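# Move the open base from belt to bench, upright

## Task

Lift the open (uncovered) base off the conveyor belt and set it down upright, open side facing up, on the bench in the area between the two arms and the near rail. The lid and any closed units must stay on the belt.

## Robot and tools

ROBOT. Two arms, left_arm and right_arm, each ending in a five-finger hand. left_arm has a left hand and right_arm a right hand. Frame: the scene frame, with its origin at table-top height midway between the arms' nominal bases, +z up, +x out over the table, and left_arm on the +y side. Image left and right do not match these names. Calibrated bases: left_arm (-0.021, +0.340, 0) m, right_arm (+0.025, -0.356, 0) m, each rotated only slightly about z. A camera stand is fixed behind the arms.

HAND POINT. Each arm is steered by a point 0.05 m in front of the palm and 0.15 m out from the wrist face. Its +z runs along straight fingers and +y points out of the palm. On the right hand +x points away from the thumb; on the left hand it points toward the thumb. Straight fingertips reach about 0.06 to 0.07 m past the point along +z and sit about 0.06 m behind it along -y. A wrist bracket on the little-finger side can strike things. Grasp range with the thumb turned in front of the palm: about 0.035 to 0.065 m thick, or a handle down to about 0.025 m.

ROW LAYOUT (28 numbers, all in [-1, 1], always all 28 even if only one arm moves): left pose dx, dy, dz, rx, ry, rz; left hand little, ring, middle, index, thumb_bend, thumb_turn, force_limit, speed; then the same 14 for the right arm. Pose numbers are offsets, not poses, along scene-frame axes, counted from that arm's Hand target when the action or move began. 1.0 means 0.6 m of travel or 180 degrees. rx, ry, rz form one rotation vector, turning about the Hand target position. Sending six zeros re-requests the current Hand target. The six finger numbers are absolute targets: +1 open (straight, thumb_turn beside the palm), -1 closed (curled; thumb_turn in front of the palm). force_limit maps -1 to about 0 N and +1 to 10 N at the fingertip (15 N for both thumb motors). speed rises from near zero at -1 to full at +0.48 and stays full above. For a gentle grip close with speed at -0.94 or lower. To keep a hand unchanged, repeat the last eight hand numbers you actually sent; before any were sent, use its hand_measured plus hand_force_limit and hand_speed.

execute_actions: actions is a list of actions; each action is a list of up to 15 rows, one per 1/30 s step; a short action repeats its final row. Every row counts from the action's start, not from the previous row. cameras: list of names, ["all"], or []; images come only when actions is empty or cameras asks.

move: target is one row or a list of up to 15 rows, every row an offset from the same starting Hand targets. speed is top path speed in m/s, 0.002 to 4.3, default 0.25 (turns up to twice that in rad/s), one value or one per target. blend in metres rounds corners between listed targets; 0 stops at each. blocking=false returns after about 0.5 s while motion continues. Paths are straight, all arms finish together, capped at 10 s, and do not avoid obstacles or the other arm. The result adds a move: line, e.g. done, off_target, moving, held or fault, plus limits (paced = pose clipped, held = steps withheld).

wait: seconds 0 to 10; arms keep their last command. stop: brakes a running move. zoom_image: camera name and region [x0, y0, x1, y1] in pixels, at most 504 by 504, from that camera's newest image. show_instructions: shows reference pages. finished_scene: scene is the current scene's number; irreversible; call once the base stands correctly without help.

RESULTS. end_effector_position (m) and end_effector_quat_wxyz are in the scene frame and may be off by a few cm. Hand target is the last commanded pose after clipping; the hand often rests 1 to 3 cm (up to 5 cm) short, usually low, without touching anything, so send the remaining distance as a new offset. Orientation commands are clipped to 40 degrees from the measured orientation each step. hand_measured, hand_stopped_by (moving, target, force, stalled, fault) and hand_load_n list six values in finger order; a grip loss shows as hand_load_n dropping near 0. Joint torques include gravity, have offsets and noise; numbers 3 and 4 wrap at ±28 N m. Cameras: cam_head_left, cam_head_right, cam_high (896x504), cam_left_wrist, cam_right_wrist (672x504, fisheye).

AVOID. Nothing may fall or be left off the table. Do not drop parts, release them while moving, or strike anything quickly; faster moves and targets set deep past a contact hit harder. Never let the arms collide or a hand close on the other hand's fingers. Route paths around an arm's own base, not close to it. To end a push, command the target back beyond the hand point. Avoid long holds with a stretched arm or pushing toward unreachable poses: motors overheat (MOTOR HOT at 85 °C; at 100 °C the arm drops for 30 to 60 s). Excess finger force from pulls, twists or swinging loads also counts against you. Loose objects may occasionally get nudged by outside pushes.

Each tool is called after "Emit:" as a command line: name --argument value for each argument, lists and objects as JSON in quotes; but a table of rows of numbers goes row by row, as --pt "numbers of a row", without its own name.

Reference images:

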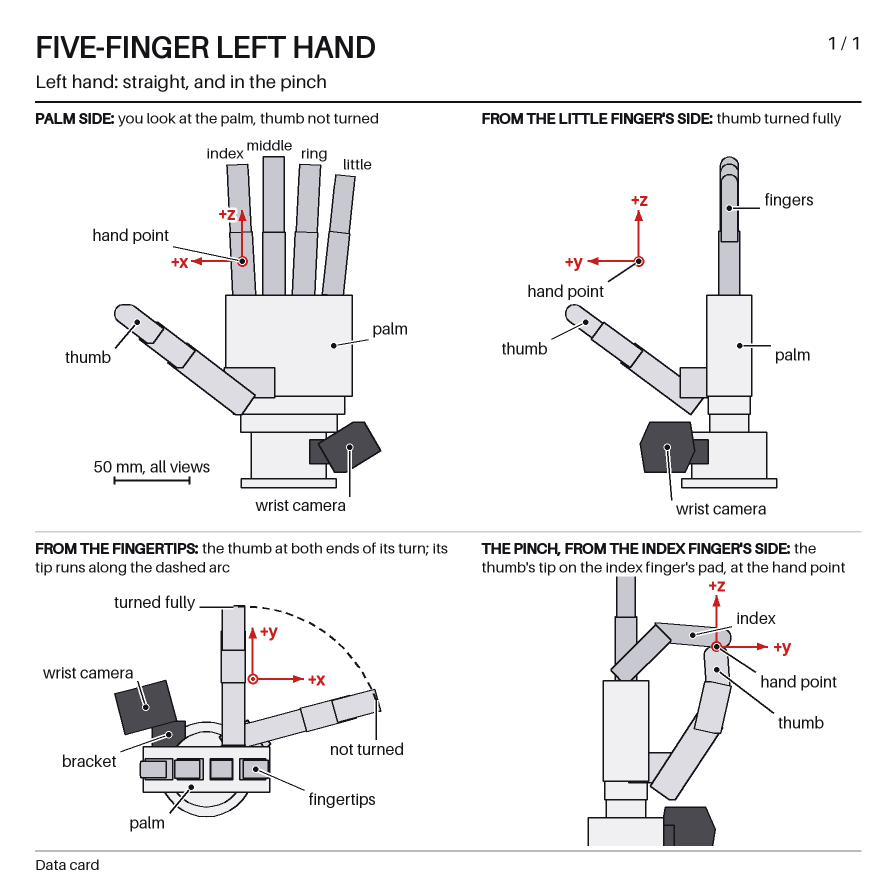

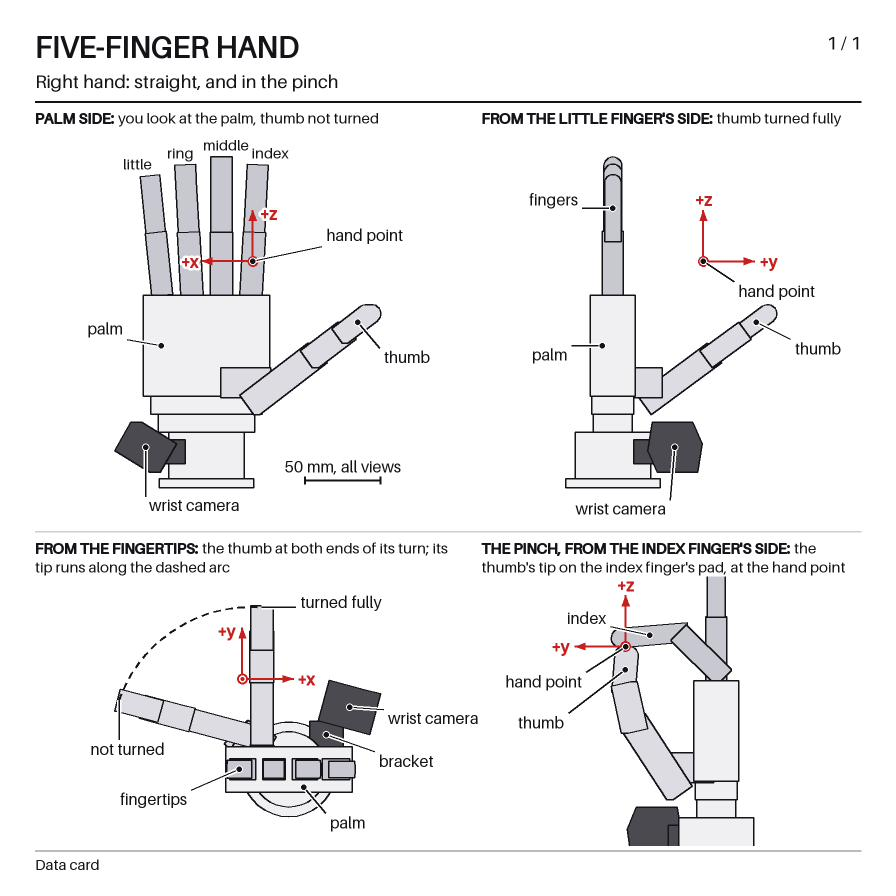

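## Session

Emit:
execute_actions --actions '[]'

Scene clock: 0.00 s.
left_arm: end_effector_position=(+0.1319, -0.0038, +0.1898) hand_measured=(+1.000, +1.000, +1.000, +1.000, +1.000, +1.000) hand_load_n=(+0.0, +0.0, +0.0, +0.0, +0.0, +0.0) hand_stopped_by=(target, target, target, target, target, target) hand_force_limit=0.00 hand_speed=-0.80 end_effector_quat_wxyz=(+0.079, +0.188, +0.943, -0.262) | right_arm: end_effector_position=(+0.4802, -0.0449, +0.1530) hand_measured=(+1.000, +1.000, +1.000, +1.000, +1.000, +1.000) hand_load_n=(+0.0, +0.0, +0.0, +0.0, +0.0, +0.0) hand_stopped_by=(target, target, target, target, target, target) hand_force_limit=0.00 hand_speed=-0.80 end_effector_quat_wxyz=(-0.127, +0.867, -0.438, +0.202)
Joint positions: left_arm=[-1.079 1.119 0.997 -0.924 0.189 0.802] | right_arm=[0.608 1.662 1.457 -0.946 0.241 -0.052]
Joint velocities: within noise
Joint torques (N m): no reading
Heat: left arm: hottest wrist pitch 32 °C; right arm: hottest shoulder 32 °C.
Hand target: left_arm +0.1355, -0.0171, +0.2117; +0.093, +0.194, +0.934, -0.285 | right_arm +0.4894, -0.0354, +0.1696; -0.145, +0.863, -0.434, +0.213

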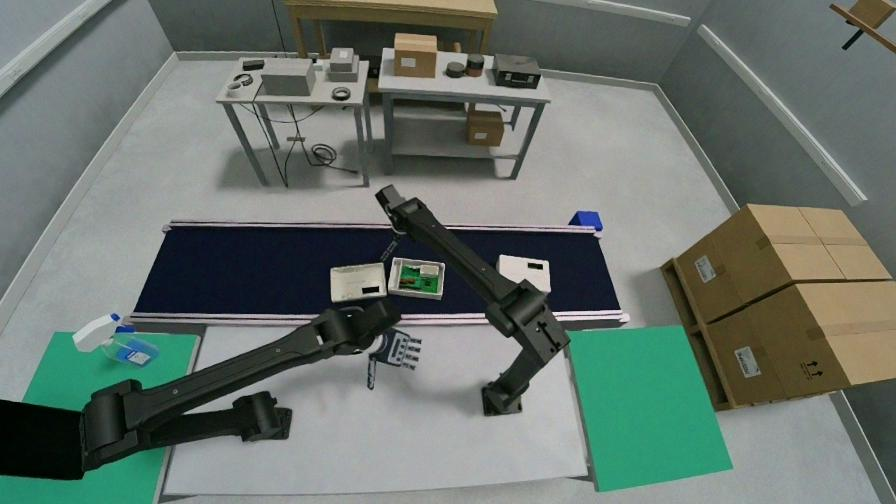

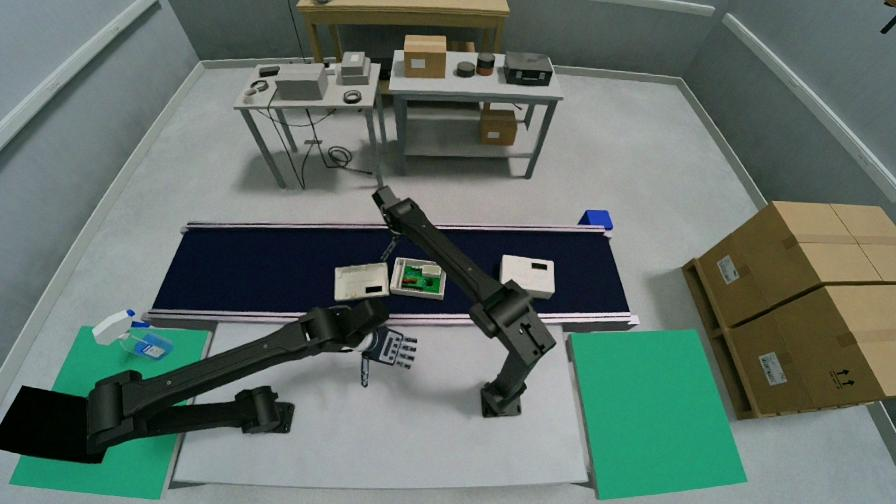

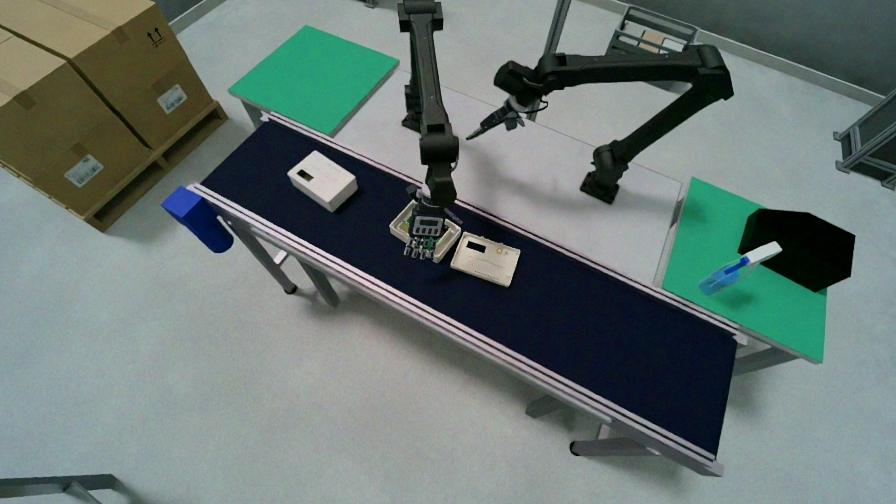

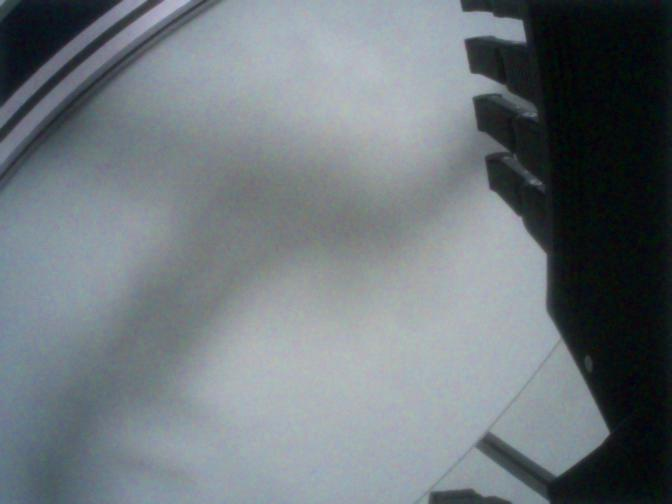

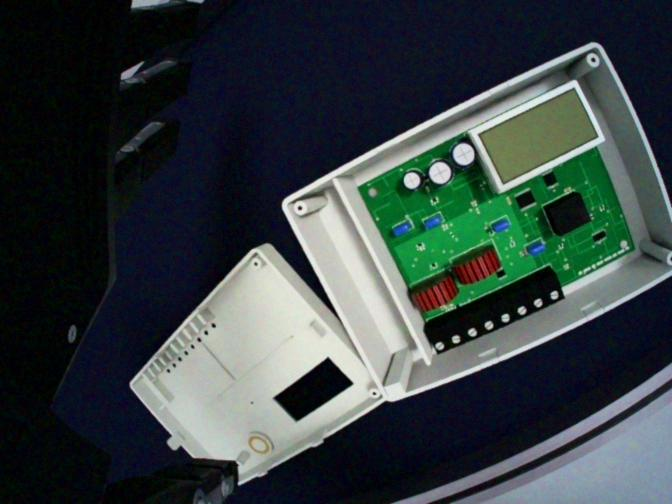

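Emit:
zoom_image --camera "cam_right_wrist" --region '[0, 0, 400, 504]'

Emit:
zoom_image --camera "cam_high" --region '[260, 120, 580, 320]'

Emit:
zoom_image --camera "cam_head_left" --region '[300, 180, 640, 420]'

Scaled by 1.000.

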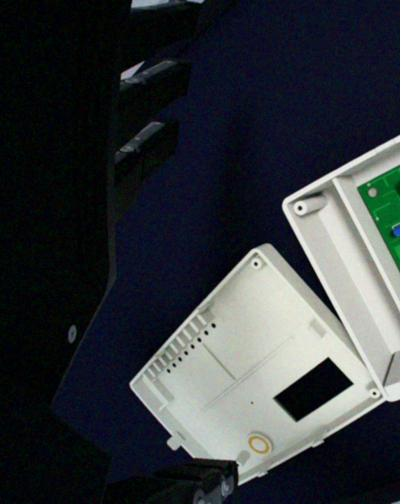

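Scaled by 1.575 from the camera's 896x504 image, which has a finer 1280x720 frame.

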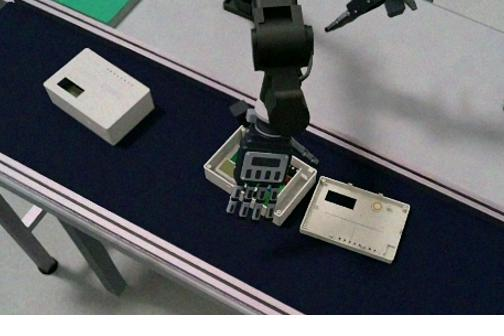

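Scaled by 1.482 from the camera's 896x504 image, which has a finer 1280x720 frame.

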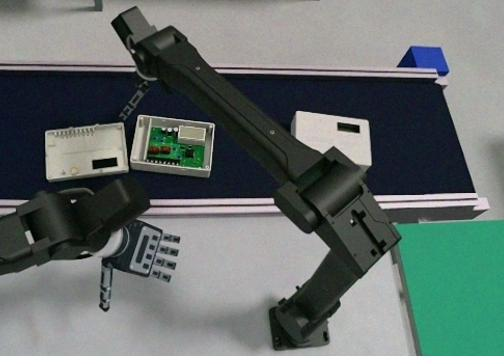

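Emit:
move --target '[0.27,0.72,0.147,0,0,0.45,1,1,1,1,1,1,0,-0.8, -0.03,0.01,0.06,0.082,-0.006,-0.265,1,1,1,1,1,-1,0,0]' --cameras '["cam_right_wrist","cam_head_left"]'

Scene clock: 154.83 s.
left_arm: end_effector_position=(+0.2847, +0.4108, +0.2694) hand_measured=(+1.000, +1.000, +1.000, +1.000, +1.000, +1.000) hand_load_n=(+0.0, +0.0, +0.0, +0.0, +0.0, +0.0) hand_stopped_by=(target, target, target, target, target, target) hand_force_limit=0.00 hand_speed=-0.80 end_effector_quat_wxyz=(+0.225, -0.469, +0.841, -0.149) | right_arm: end_effector_position=(+0.4674, -0.0400, +0.1732) hand_measured=(+1.000, +1.000, +1.000, +1.000, +1.000, -1.000) hand_load_n=(+0.0, +0.0, -0.5, +0.5, +0.0, +0.0) hand_stopped_by=(target, target, target, target, target, target) hand_force_limit=0.00 hand_speed=0.00 end_effector_quat_wxyz=(+0.128, -0.593, +0.769, -0.202)
Joint positions: left_arm=[0.307 0.955 1.102 -1.199 0.179 0.781] | right_arm=[0.622 1.616 1.457 -1.136 0.401 0.85]
Joint torques (N m): left_arm=[1.2 -4.89 13.64 0.73 0.22 -0.08] | right_arm=[0.56 -18.26 10.07 0.36 0.77 0.18]
Heat: left arm: hottest elbow 44 °C; right arm: hottest elbow 40 °C.
Hand target: left_arm +0.2975, +0.4149, +0.2999; +0.256, -0.459, +0.836, -0.156 | right_arm +0.4714, -0.0294, +0.2056; +0.157, -0.587, +0.767, -0.206
Off the commanded pose: left_arm 0.033 m, 4 deg | right_arm 0.034 m, 3 deg.
move: off_target (left_arm, right_arm)
Images, in order (width x height): cam_head_left 896x504, cam_right_wrist 672x504.

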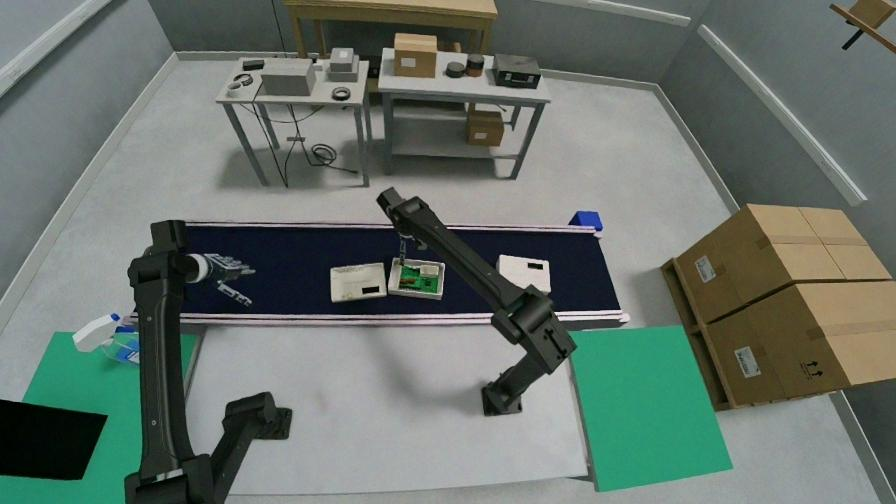

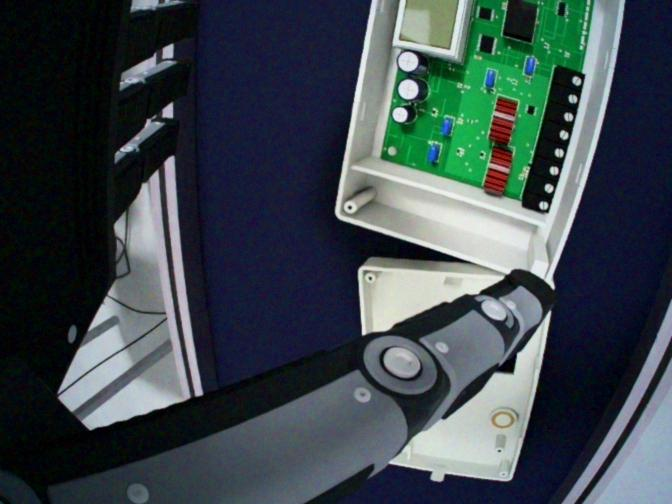

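Emit:
move --target '[0,0,0,0,0,0,1,1,1,1,1,1,0,-0.8, 0.023,-0.01,-0.089,-0.025,-0.091,0.048,0.2,0.2,0.2,0.2,0.4,-1,0,0]' --cameras '["cam_right_wrist","cam_high"]'

Emit:
zoom_image --camera "cam_high" --region '[340, 140, 560, 320]'

Scene clock: 215.67 s.
left_arm: end_effector_position=(+0.2847, +0.4108, +0.2694) hand_measured=(+1.000, +1.000, +1.000, +1.000, +1.000, +1.000) hand_load_n=(+0.0, +0.0, +0.0, +0.0, +0.0, +0.0) hand_stopped_by=(target, target, target, target, target, target) hand_force_limit=0.00 hand_speed=-0.80 end_effector_quat_wxyz=(+0.225, -0.469, +0.841, -0.149) | right_arm: end_effector_position=(+0.4842, -0.0420, +0.1361) hand_measured=(+0.200, +0.200, +0.200, +0.200, +0.400, -1.000) hand_load_n=(+0.0, +0.0, -0.5, +0.0, +0.0, +0.0) hand_stopped_by=(target, target, target, target, target, target) hand_force_limit=0.00 hand_speed=0.00 end_effector_quat_wxyz=(+0.234, -0.616, +0.690, -0.299)
Joint positions: left_arm=[0.307 0.955 1.102 -1.199 0.179 0.781] | right_arm=[0.67 1.534 1.184 -0.656 0.57 0.64]
Joint torques (N m): left_arm=[1.32 -4.89 13.72 0.72 0.2 -0.09] | right_arm=[0.09 -14.8 7.21 2.51 0.74 -0.14]
Heat: left arm: hottest elbow 44 °C; right arm: hottest elbow 41 °C.
Hand target: left_arm +0.2975, +0.4149, +0.2999; +0.256, -0.459, +0.836, -0.156 | right_arm +0.4852, -0.0354, +0.1522; +0.257, -0.614, +0.682, -0.305
Off the commanded pose: left_arm 0.033 m, 4 deg | right_arm 0.017 m, 3 deg.
move: off_target (left_arm, right_arm)
Images, in order (width x height): cam_high 896x504, cam_right_wrist 672x504.

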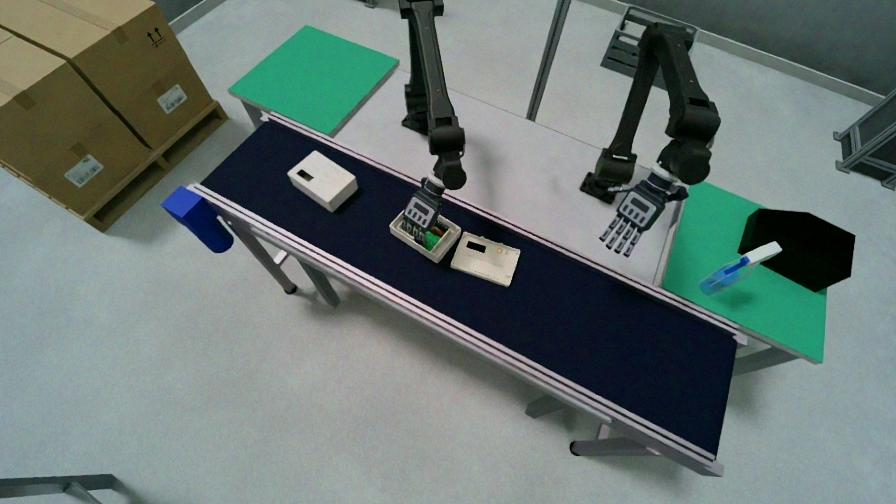

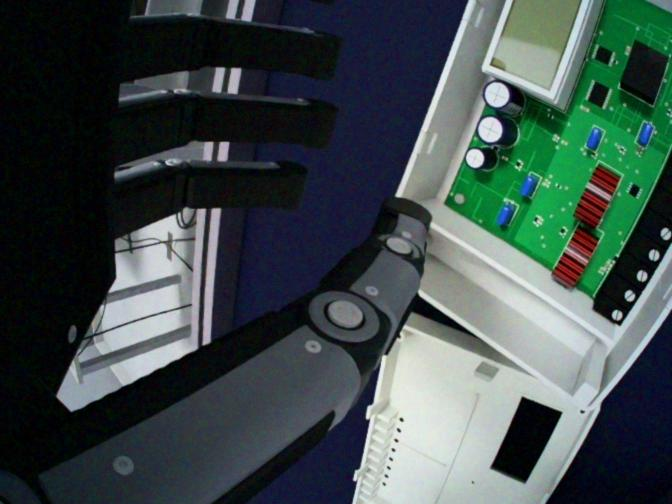

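Scaled by 2.291 from the camera's 896x504 image, which has a finer 1280x720 frame.

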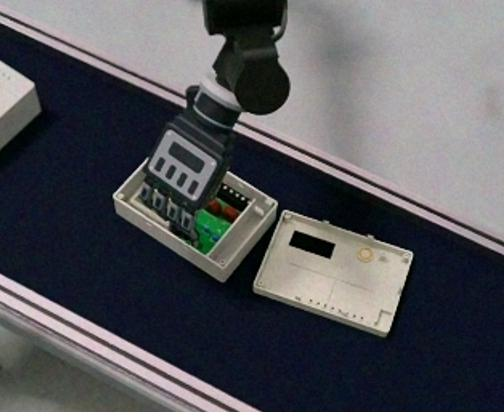

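Emit:
zoom_image --camera "cam_high" --region '[380, 170, 470, 270]'

Scaled by 5.040 from the camera's 896x504 image, which has a finer 1280x720 frame.

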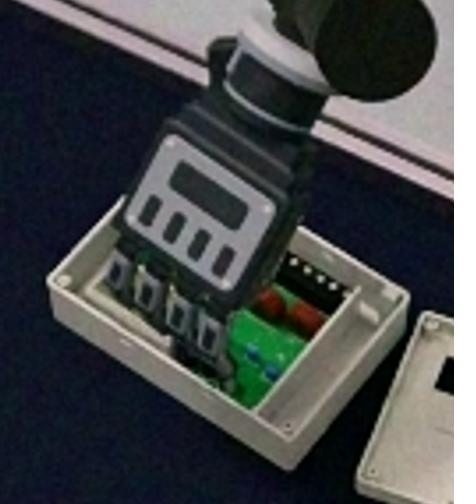

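Emit:
move --target '[0,0,0,0,0,0,1,1,1,1,1,1,0,-0.8, 0.02,-0.0067,-0.085,0,0,0,0.2,0.2,0.2,0.2,0.4,-1,0,0]' --cameras '["cam_right_wrist","cam_high"]'

Emit:
zoom_image --camera "cam_high" --region '[380, 170, 470, 270]'

Scene clock: 238.97 s.
left_arm: end_effector_position=(+0.2847, +0.4108, +0.2694) hand_measured=(+1.000, +1.000, +1.000, +1.000, +1.000, +1.000) hand_load_n=(+0.0, +0.0, +0.0, +0.0, +0.0, +0.0) hand_stopped_by=(target, target, target, target, target, target) hand_force_limit=0.00 hand_speed=-0.80 end_effector_quat_wxyz=(+0.225, -0.469, +0.841, -0.149) | right_arm: end_effector_position=(+0.4899, -0.0372, +0.1059) hand_measured=(+0.200, +0.200, +0.200, +0.200, +0.400, -1.000) hand_load_n=(+0.0, +0.0, +0.0, +0.0, +0.0, +0.0) hand_stopped_by=(target, target, target, target, target, target) hand_force_limit=0.00 hand_speed=0.00 end_effector_quat_wxyz=(+0.254, -0.615, +0.683, -0.301)
Joint positions: left_arm=[0.307 0.955 1.102 -1.199 0.179 0.781] | right_arm=[0.67 1.563 1.117 -0.51 0.567 0.618]
Joint torques (N m): left_arm=[1.14 -4.78 13.61 0.7 0.2 -0.07] | right_arm=[-0.5 -12.45 6.82 2.52 0.33 -0.09]
Heat: left arm: hottest elbow 45 °C; right arm: hottest elbow 38 °C.
Hand target: left_arm +0.2975, +0.4149, +0.2999; +0.256, -0.459, +0.836, -0.156 | right_arm +0.4972, -0.0394, +0.1012; +0.257, -0.614, +0.682, -0.305
Off the commanded pose: left_arm 0.033 m, 4 deg | right_arm 0.009 m, 1 deg.
move: off_target (left_arm)
Images, in order (width x height): cam_high 896x504, cam_right_wrist 672x504.

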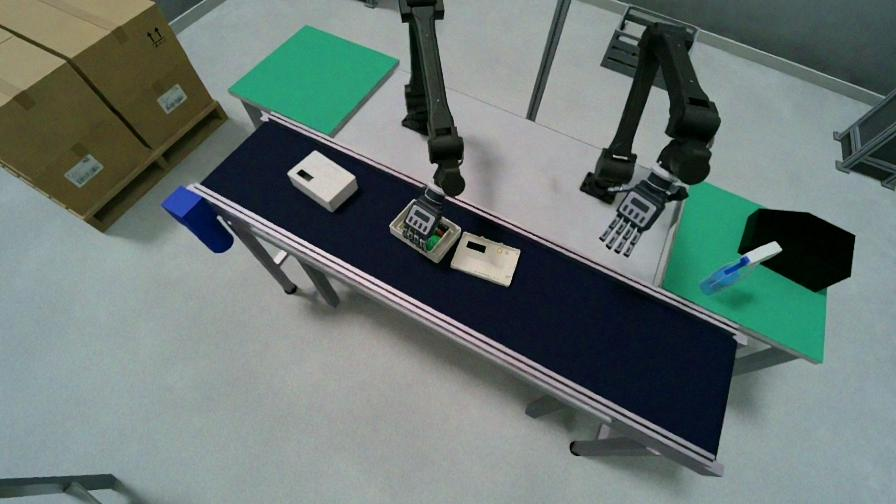

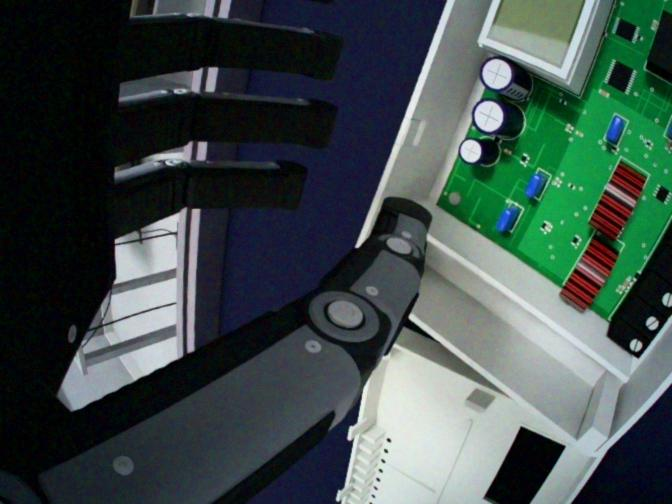

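Scaled by 5.040 from the camera's 896x504 image, which has a finer 1280x720 frame.

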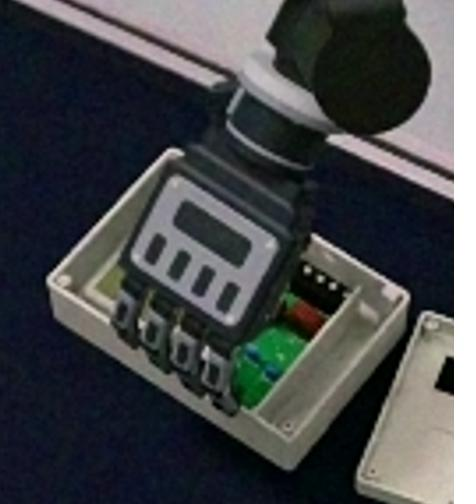

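Emit:
move --target '[0,0,0,0,0,0,1,1,1,1,1,1,0,-0.8, 0.0067,-0.015,-0.035,0,0,0,0.2,0.2,0.2,0.2,0.4,-1,0,0]' --cameras '["cam_right_wrist","cam_high"]' --speed 0.1

Emit:
zoom_image --camera "cam_high" --region '[380, 170, 470, 270]'

Scene clock: 253.67 s.
left_arm: end_effector_position=(+0.2847, +0.4108, +0.2694) hand_measured=(+1.000, +1.000, +1.000, +1.000, +1.000, +1.000) hand_load_n=(+0.0, +0.0, +0.0, +0.0, +0.0, +0.0) hand_stopped_by=(target, target, target, target, target, target) hand_force_limit=0.00 hand_speed=-0.80 end_effector_quat_wxyz=(+0.225, -0.469, +0.841, -0.149) | right_arm: end_effector_position=(+0.4945, -0.0455, +0.0877) hand_measured=(+0.200, +0.200, +0.200, +0.200, +0.400, -1.000) hand_load_n=(+0.0, +0.0, +0.0, +0.0, +0.0, +0.5) hand_stopped_by=(target, target, target, target, target, target) hand_force_limit=0.00 hand_speed=0.00 end_effector_quat_wxyz=(+0.256, -0.614, +0.683, -0.301)
Joint positions: left_arm=[0.307 0.955 1.102 -1.199 0.179 0.781] | right_arm=[0.65 1.579 1.078 -0.441 0.554 0.599]
Joint torques (N m): left_arm=[1.08 -5.01 13.7 0.72 0.19 -0.09] | right_arm=[-1.32 -13.1 6.48 2.66 0.24 -0.13]
Heat: left arm: hottest elbow 45 °C; right arm: hottest elbow 37 °C.
Hand target: left_arm +0.2975, +0.4149, +0.2999; +0.256, -0.459, +0.836, -0.156 | right_arm +0.5013, -0.0484, +0.0802; +0.257, -0.614, +0.682, -0.305
Off the commanded pose: left_arm 0.033 m, 4 deg | right_arm 0.010 m, 0 deg.
move: off_target (left_arm)
Images, in order (width x height): cam_high 896x504, cam_right_wrist 672x504.

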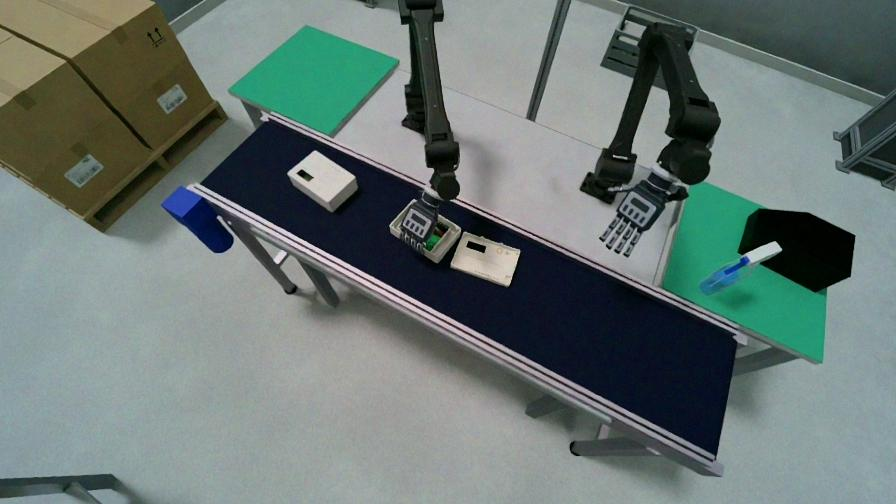

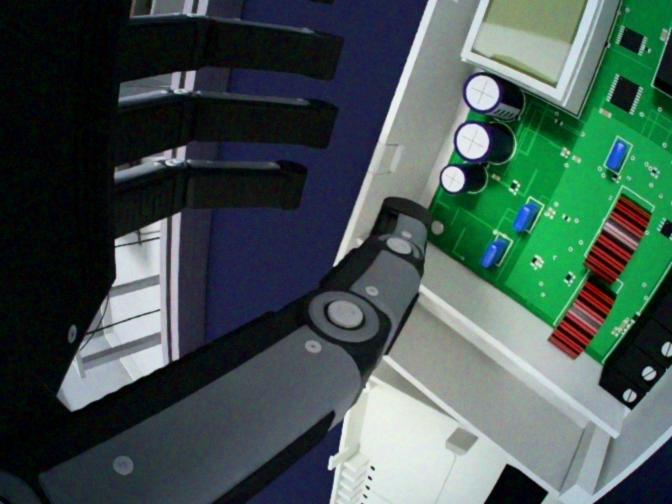

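Scaled by 5.040 from the camera's 896x504 image, which has a finer 1280x720 frame.

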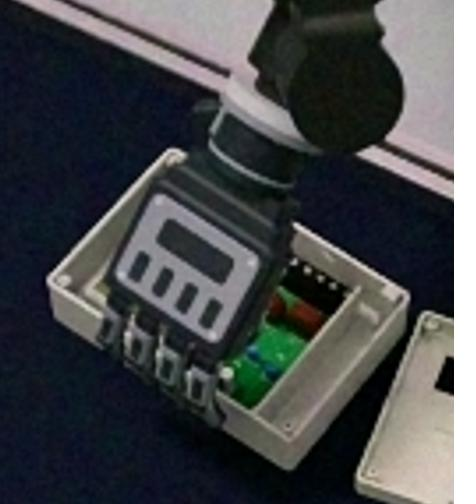

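Emit:
move --target '[0,0,0,0,0,0,1,1,1,1,1,1,0,-0.8, 0.0083,-0.0017,-0.043,0,0,0,0.2,0.2,0.2,0.2,0.4,-1,0,0]' --cameras '["cam_right_wrist","cam_high"]' --speed 0.1

Emit:
zoom_image --camera "cam_high" --region '[380, 170, 470, 270]'

Scene clock: 259.30 s.
left_arm: end_effector_position=(+0.2847, +0.4108, +0.2694) hand_measured=(+1.000, +1.000, +1.000, +1.000, +1.000, +1.000) hand_load_n=(+0.0, +0.0, +0.0, +0.0, +0.0, +0.0) hand_stopped_by=(target, target, target, target, target, target) hand_force_limit=0.00 hand_speed=-0.80 end_effector_quat_wxyz=(+0.225, -0.469, +0.841, -0.149) | right_arm: end_effector_position=(+0.4986, -0.0457, +0.0590) hand_measured=(+0.200, +0.200, +0.200, +0.200, +0.400, -1.000) hand_load_n=(+0.0, +0.0, +0.0, +0.0, +0.0, +0.0) hand_stopped_by=(target, target, target, target, target, target) hand_force_limit=0.00 hand_speed=0.00 end_effector_quat_wxyz=(+0.254, -0.616, +0.682, -0.301)
Joint positions: left_arm=[0.307 0.955 1.102 -1.199 0.179 0.781] | right_arm=[0.644 1.628 1.054 -0.369 0.55 0.591]
Joint torques (N m): left_arm=[1.2 -4.72 13.65 0.72 0.19 -0.09] | right_arm=[-1.26 -12.34 6.32 2.67 0.23 -0.07]
Heat: left arm: hottest elbow 45 °C; right arm: hottest elbow 37 °C.
Hand target: left_arm +0.2975, +0.4149, +0.2999; +0.256, -0.459, +0.836, -0.156 | right_arm +0.5062, -0.0494, +0.0544; +0.257, -0.614, +0.682, -0.305
Off the commanded pose: left_arm 0.033 m, 4 deg | right_arm 0.010 m, 1 deg.
move: off_target (left_arm)
Images, in order (width x height): cam_high 896x504, cam_right_wrist 672x504.

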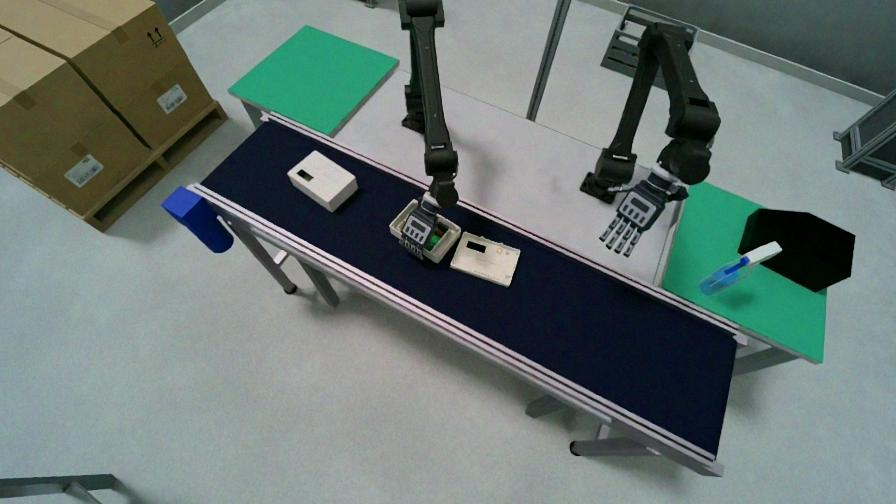

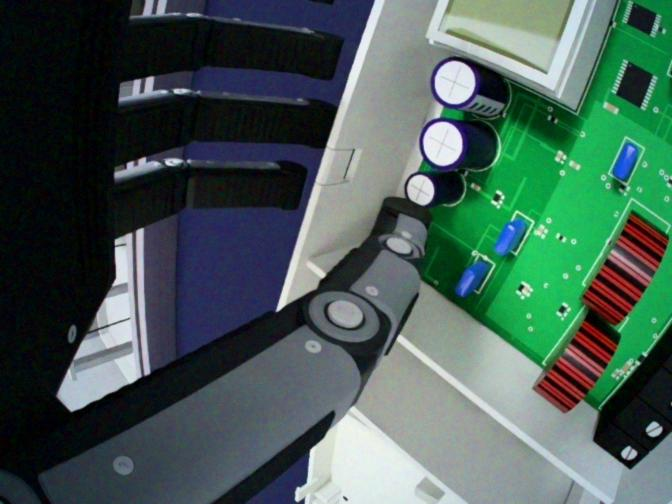

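Scaled by 5.040 from the camera's 896x504 image, which has a finer 1280x720 frame.

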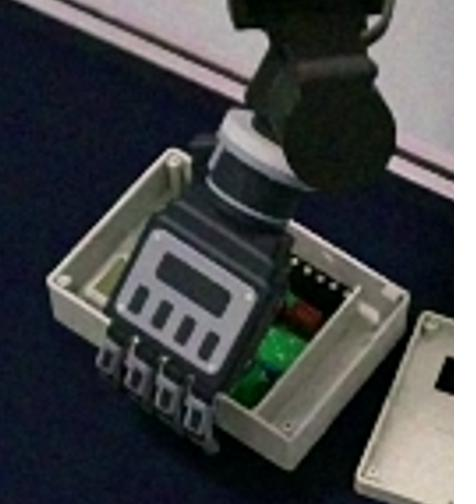

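Emit:
move --target '[0,0,0,0,0,0,1,1,1,1,1,1,0,-0.8, 0.0138,0.0132,-0.0157,0,0,0,0.2,0.2,0.2,0.2,0.4,-1,0,0]' --cameras '["cam_right_wrist","cam_high"]' --speed 0.05

Emit:
zoom_image --camera "cam_high" --region '[380, 170, 470, 270]'

Scene clock: 270.40 s.
left_arm: end_effector_position=(+0.2847, +0.4108, +0.2694) hand_measured=(+1.000, +1.000, +1.000, +1.000, +1.000, +1.000) hand_load_n=(+0.0, +0.0, +0.0, +0.0, +0.0, +0.0) hand_stopped_by=(target, target, target, target, target, target) hand_force_limit=0.00 hand_speed=-0.80 end_effector_quat_wxyz=(+0.225, -0.469, +0.841, -0.149) | right_arm: end_effector_position=(+0.5007, -0.0443, +0.0482) hand_measured=(+0.200, +0.200, +0.200, +0.200, +0.400, -1.000) hand_load_n=(+0.0, +0.0, +0.0, +0.0, -0.5, -1.0) hand_stopped_by=(target, target, target, target, target, target) hand_force_limit=0.00 hand_speed=0.00 end_effector_quat_wxyz=(+0.251, -0.619, +0.681, -0.301)
Joint positions: left_arm=[0.307 0.955 1.102 -1.199 0.179 0.781] | right_arm=[0.644 1.652 1.054 -0.349 0.55 0.585]
Joint torques (N m): left_arm=[1.2 -4.84 13.6 0.75 0.2 -0.07] | right_arm=[-0.79 -11.87 7.75 2.37 0.29 -0.1]
Heat: left arm: hottest elbow 46 °C; right arm: hottest elbow 37 °C.
Hand target: left_arm +0.2975, +0.4149, +0.2999; +0.256, -0.459, +0.836, -0.156 | right_arm +0.5145, -0.0415, +0.0450; +0.257, -0.614, +0.682, -0.305
Off the commanded pose: left_arm 0.033 m, 4 deg | right_arm 0.014 m, 1 deg.
move: off_target (left_arm, right_arm)
Images, in order (width x height): cam_high 896x504, cam_right_wrist 672x504.

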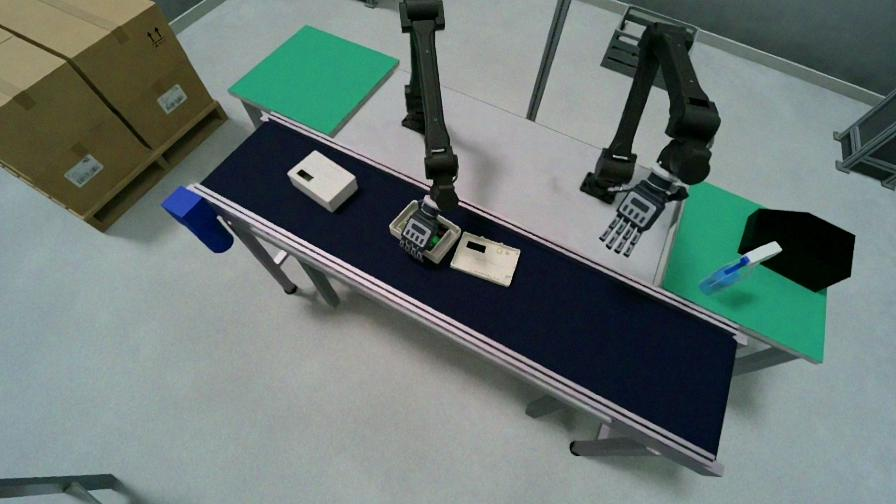

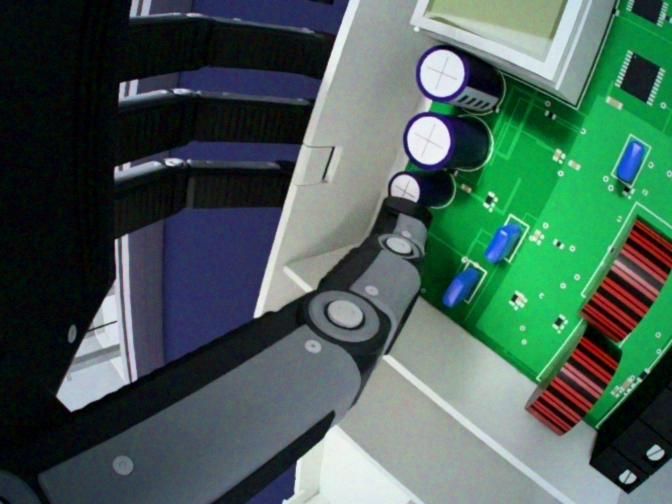

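Scaled by 5.040 from the camera's 896x504 image, which has a finer 1280x720 frame.

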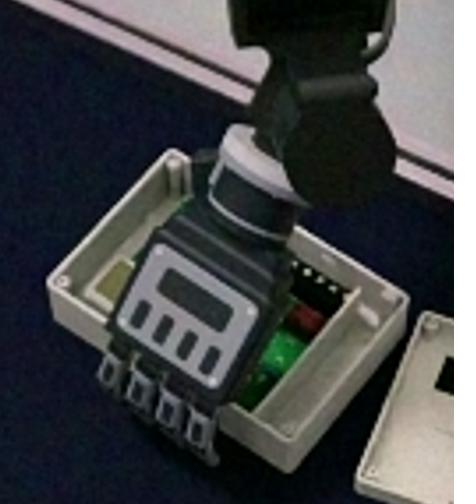

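Emit:
move --target '[0,0,0,0,0,0,1,1,1,1,1,1,0,-0.8, 0.009,0.016,0.0,0,0,0,0.2,0.2,0.2,0.2,0.4,-1,0,0]' --cameras '["cam_right_wrist","cam_high"]' --speed 0.05

Emit:
zoom_image --camera "cam_high" --region '[380, 170, 470, 270]'

Scene clock: 275.17 s.
left_arm: end_effector_position=(+0.2847, +0.4108, +0.2694) hand_measured=(+1.000, +1.000, +1.000, +1.000, +1.000, +1.000) hand_load_n=(+0.0, +0.0, +0.0, +0.0, +0.0, +0.0) hand_stopped_by=(target, target, target, target, target, target) hand_force_limit=0.00 hand_speed=-0.80 end_effector_quat_wxyz=(+0.225, -0.469, +0.841, -0.149) | right_arm: end_effector_position=(+0.5021, -0.0436, +0.0477) hand_measured=(+0.200, +0.200, +0.200, +0.200, +0.400, -1.000) hand_load_n=(+0.0, +0.0, +0.0, +0.0, +0.0, -1.5) hand_stopped_by=(target, target, target, target, target, target) hand_force_limit=0.00 hand_speed=0.00 end_effector_quat_wxyz=(+0.250, -0.619, +0.680, -0.302)
Joint positions: left_arm=[0.307 0.955 1.102 -1.199 0.179 0.781] | right_arm=[0.644 1.657 1.058 -0.349 0.551 0.583]
Joint torques (N m): left_arm=[1.26 -4.84 13.67 0.76 0.21 -0.07] | right_arm=[-0.44 -11.11 9.51 2.22 0.58 -0.03]
Heat: left arm: hottest elbow 46 °C; right arm: hottest elbow 37 °C.
Hand target: left_arm +0.2975, +0.4149, +0.2999; +0.256, -0.459, +0.836, -0.156 | right_arm +0.5199, -0.0319, +0.0450; +0.257, -0.614, +0.682, -0.305
Off the commanded pose: left_arm 0.033 m, 4 deg | right_arm 0.021 m, 1 deg.
move: off_target (left_arm, right_arm)
Images, in order (width x height): cam_high 896x504, cam_right_wrist 672x504.

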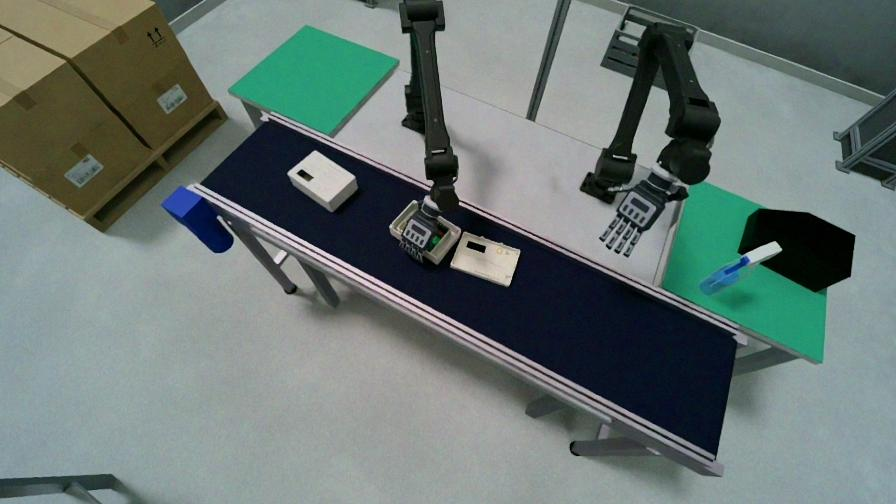

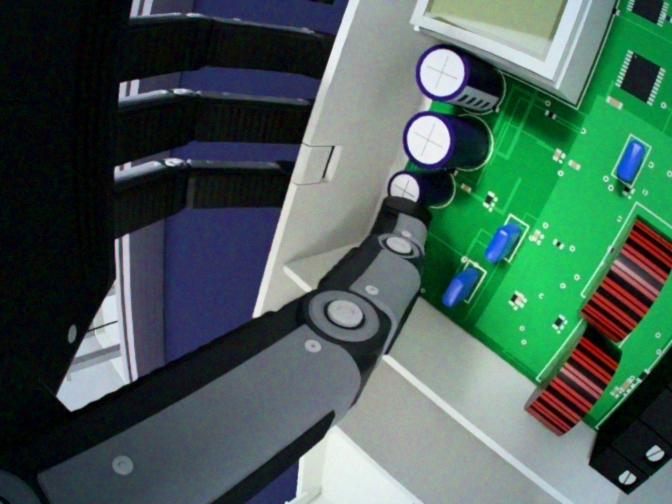

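Scaled by 5.040 from the camera's 896x504 image, which has a finer 1280x720 frame.

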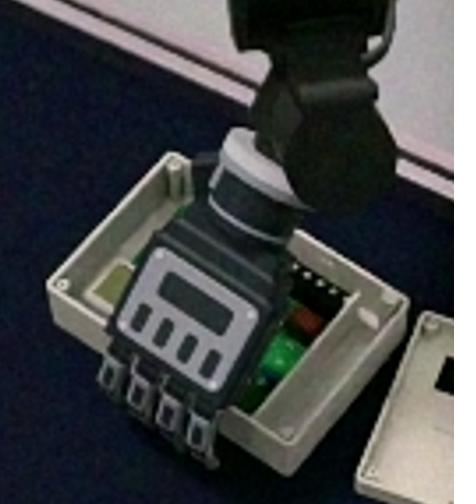

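Emit:
move --pt "0 0 0 0 0 0 1 1 1 1 1 1 0 -0.8 0.0 0.025 0.05 0 0 0 0.2 0.2 0.2 0.2 0.4 -1 0 0" --pt "0 0 0 0 0 0 1 1 1 1 1 1 0 -0.8 0.0 0.015 0.0 0 0 0 0.2 0.2 0.2 0.2 0.4 -1 0 0" --cameras '["cam_right_wrist"]' --speed 0.08

Scene clock: 284.30 s.
left_arm: end_effector_position=(+0.2847, +0.4108, +0.2694) hand_measured=(+1.000, +1.000, +1.000, +1.000, +1.000, +1.000) hand_load_n=(+0.0, +0.0, -0.5, +0.0, -0.5, -0.5) hand_stopped_by=(target, target, target, target, target, target) hand_force_limit=0.00 hand_speed=-0.80 end_effector_quat_wxyz=(+0.225, -0.469, +0.841, -0.149) | right_arm: end_effector_position=(+0.5094, -0.0323, +0.0419) hand_measured=(+0.200, +0.200, +0.200, +0.200, +0.400, -1.000) hand_load_n=(+0.0, +0.0, +0.0, +0.0, +0.0, +0.0) hand_stopped_by=(target, target, target, target, target, target) hand_force_limit=0.00 hand_speed=0.00 end_effector_quat_wxyz=(+0.242, -0.620, +0.683, -0.302)
Joint positions: left_arm=[0.307 0.955 1.102 -1.199 0.179 0.781] | right_arm=[0.653 1.701 1.107 -0.378 0.559 0.6]
Joint torques (N m): left_arm=[1.26 -4.89 13.67 0.75 0.21 -0.07] | right_arm=[-0.67 -14.86 7.47 2.44 0.65 0.06]
Heat: left arm: hottest elbow 46 °C; right arm: hottest elbow 38 °C.
Hand target: left_arm +0.2975, +0.4149, +0.2999; +0.256, -0.459, +0.836, -0.156 | right_arm +0.5199, -0.0229, +0.0450; +0.257, -0.614, +0.682, -0.305
Off the commanded pose: left_arm 0.033 m, 4 deg | right_arm 0.014 m, 2 deg.
move: off_target (left_arm, right_arm)
Images, in order (width x height): cam_right_wrist 672x504.

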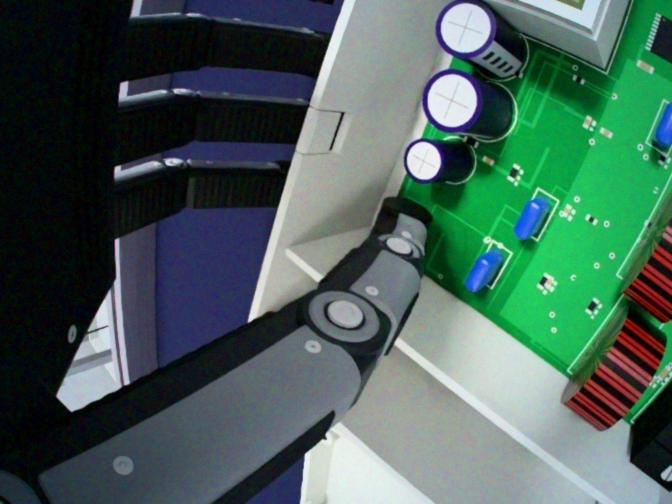

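Emit:
move --target '[0,0,0,0,0,0,1,1,1,1,1,1,0,-0.8, 0,0,0,0,0,0,-0.4,-0.4,-0.4,-0.4,0.4,-1,-0.7,-0.9]' --cameras '["cam_right_wrist"]'

Scene clock: 289.83 s.
left_arm: end_effector_position=(+0.2847, +0.4108, +0.2694) hand_measured=(+1.000, +1.000, +1.000, +1.000, +1.000, +1.000) hand_load_n=(+0.0, +0.0, +0.0, +0.0, +0.0, +0.0) hand_stopped_by=(target, target, target, target, target, target) hand_force_limit=0.00 hand_speed=-0.80 end_effector_quat_wxyz=(+0.225, -0.469, +0.841, -0.149) | right_arm: end_effector_position=(+0.5095, -0.0324, +0.0420) hand_measured=(-0.400, -0.368, -0.302, -0.400, +0.400, -1.000) hand_load_n=(+0.0, +0.0, +0.0, +0.5, +0.5, +0.0) hand_stopped_by=(target, force, force, target, target, target) hand_force_limit=-0.70 hand_speed=-0.90 end_effector_quat_wxyz=(+0.242, -0.622, +0.681, -0.303)
Joint positions: left_arm=[0.307 0.955 1.102 -1.199 0.179 0.781] | right_arm=[0.653 1.701 1.107 -0.377 0.559 0.594]
Joint torques (N m): left_arm=[1.2 -4.72 13.67 0.76 0.2 -0.08] | right_arm=[-0.38 -14.51 7.61 2.77 0.56 0]
Heat: left arm: hottest elbow 46 °C; right arm: hottest elbow 38 °C.
Hand target: left_arm +0.2975, +0.4149, +0.2999; +0.256, -0.459, +0.836, -0.156 | right_arm +0.5199, -0.0229, +0.0450; +0.257, -0.614, +0.682, -0.305
Off the commanded pose: left_arm 0.033 m, 4 deg | right_arm 0.014 m, 2 deg.
move: off_target (left_arm, right_arm)
Images, in order (width x height): cam_right_wrist 672x504.

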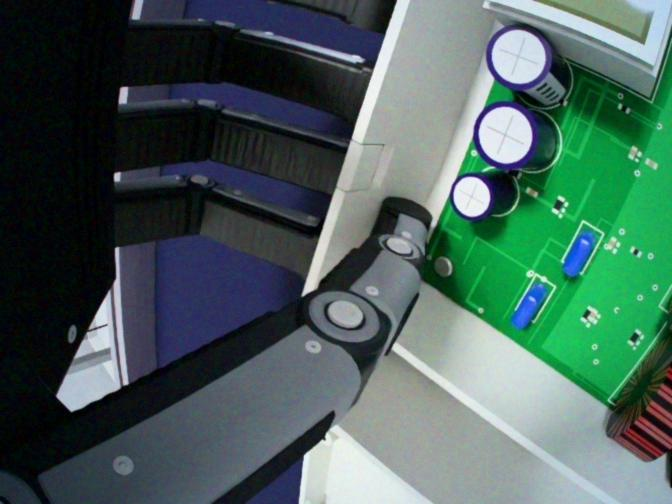

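Emit:
move --target '[0,0,0,0,0,0,1,1,1,1,1,1,0,-0.8, 0,0,0,0,0,0,-0.4,-0.4,-0.4,-0.4,-0.3,-1,-0.5,-0.9]' --cameras '["cam_right_wrist"]'

Scene clock: 293.47 s.
left_arm: end_effector_position=(+0.2847, +0.4108, +0.2694) hand_measured=(+1.000, +1.000, +1.000, +1.000, +1.000, +1.000) hand_load_n=(+0.0, +0.0, +0.0, +0.0, +0.0, +0.0) hand_stopped_by=(target, target, target, target, target, target) hand_force_limit=0.00 hand_speed=-0.80 end_effector_quat_wxyz=(+0.225, -0.469, +0.841, -0.149) | right_arm: end_effector_position=(+0.5095, -0.0324, +0.0420) hand_measured=(-0.400, -0.368, -0.302, -0.400, +0.386, -1.000) hand_load_n=(+0.0, +0.0, +0.5, +1.0, +4.5, +0.0) hand_stopped_by=(target, force, force, target, force, target) hand_force_limit=-0.50 hand_speed=-0.90 end_effector_quat_wxyz=(+0.242, -0.622, +0.681, -0.303)
Joint positions: left_arm=[0.307 0.955 1.102 -1.199 0.179 0.781] | right_arm=[0.653 1.701 1.107 -0.377 0.559 0.594]
Joint torques (N m): left_arm=[1.2 -4.78 13.65 0.72 0.2 -0.08] | right_arm=[-0.09 -14.1 7.46 2.54 0.53 0.02]
Heat: left arm: hottest elbow 46 °C; right arm: hottest elbow 38 °C.
Hand target: left_arm +0.2975, +0.4149, +0.2999; +0.256, -0.459, +0.836, -0.156 | right_arm +0.5199, -0.0229, +0.0450; +0.257, -0.614, +0.682, -0.305
Off the commanded pose: left_arm 0.033 m, 4 deg | right_arm 0.014 m, 2 deg.
move: off_target (left_arm, right_arm)
Images, in order (width x height): cam_right_wrist 672x504.

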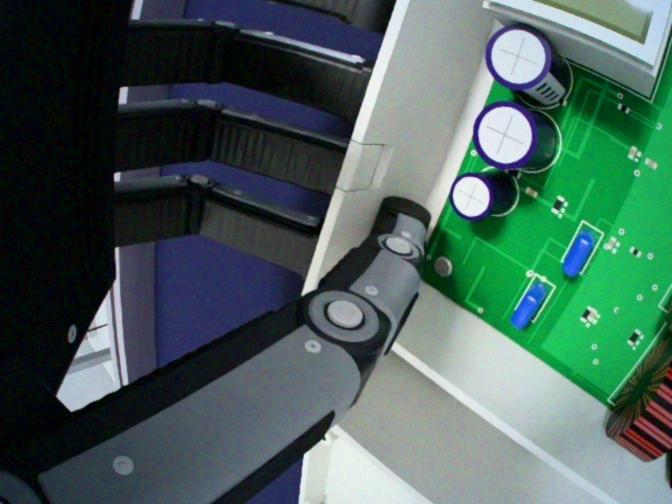

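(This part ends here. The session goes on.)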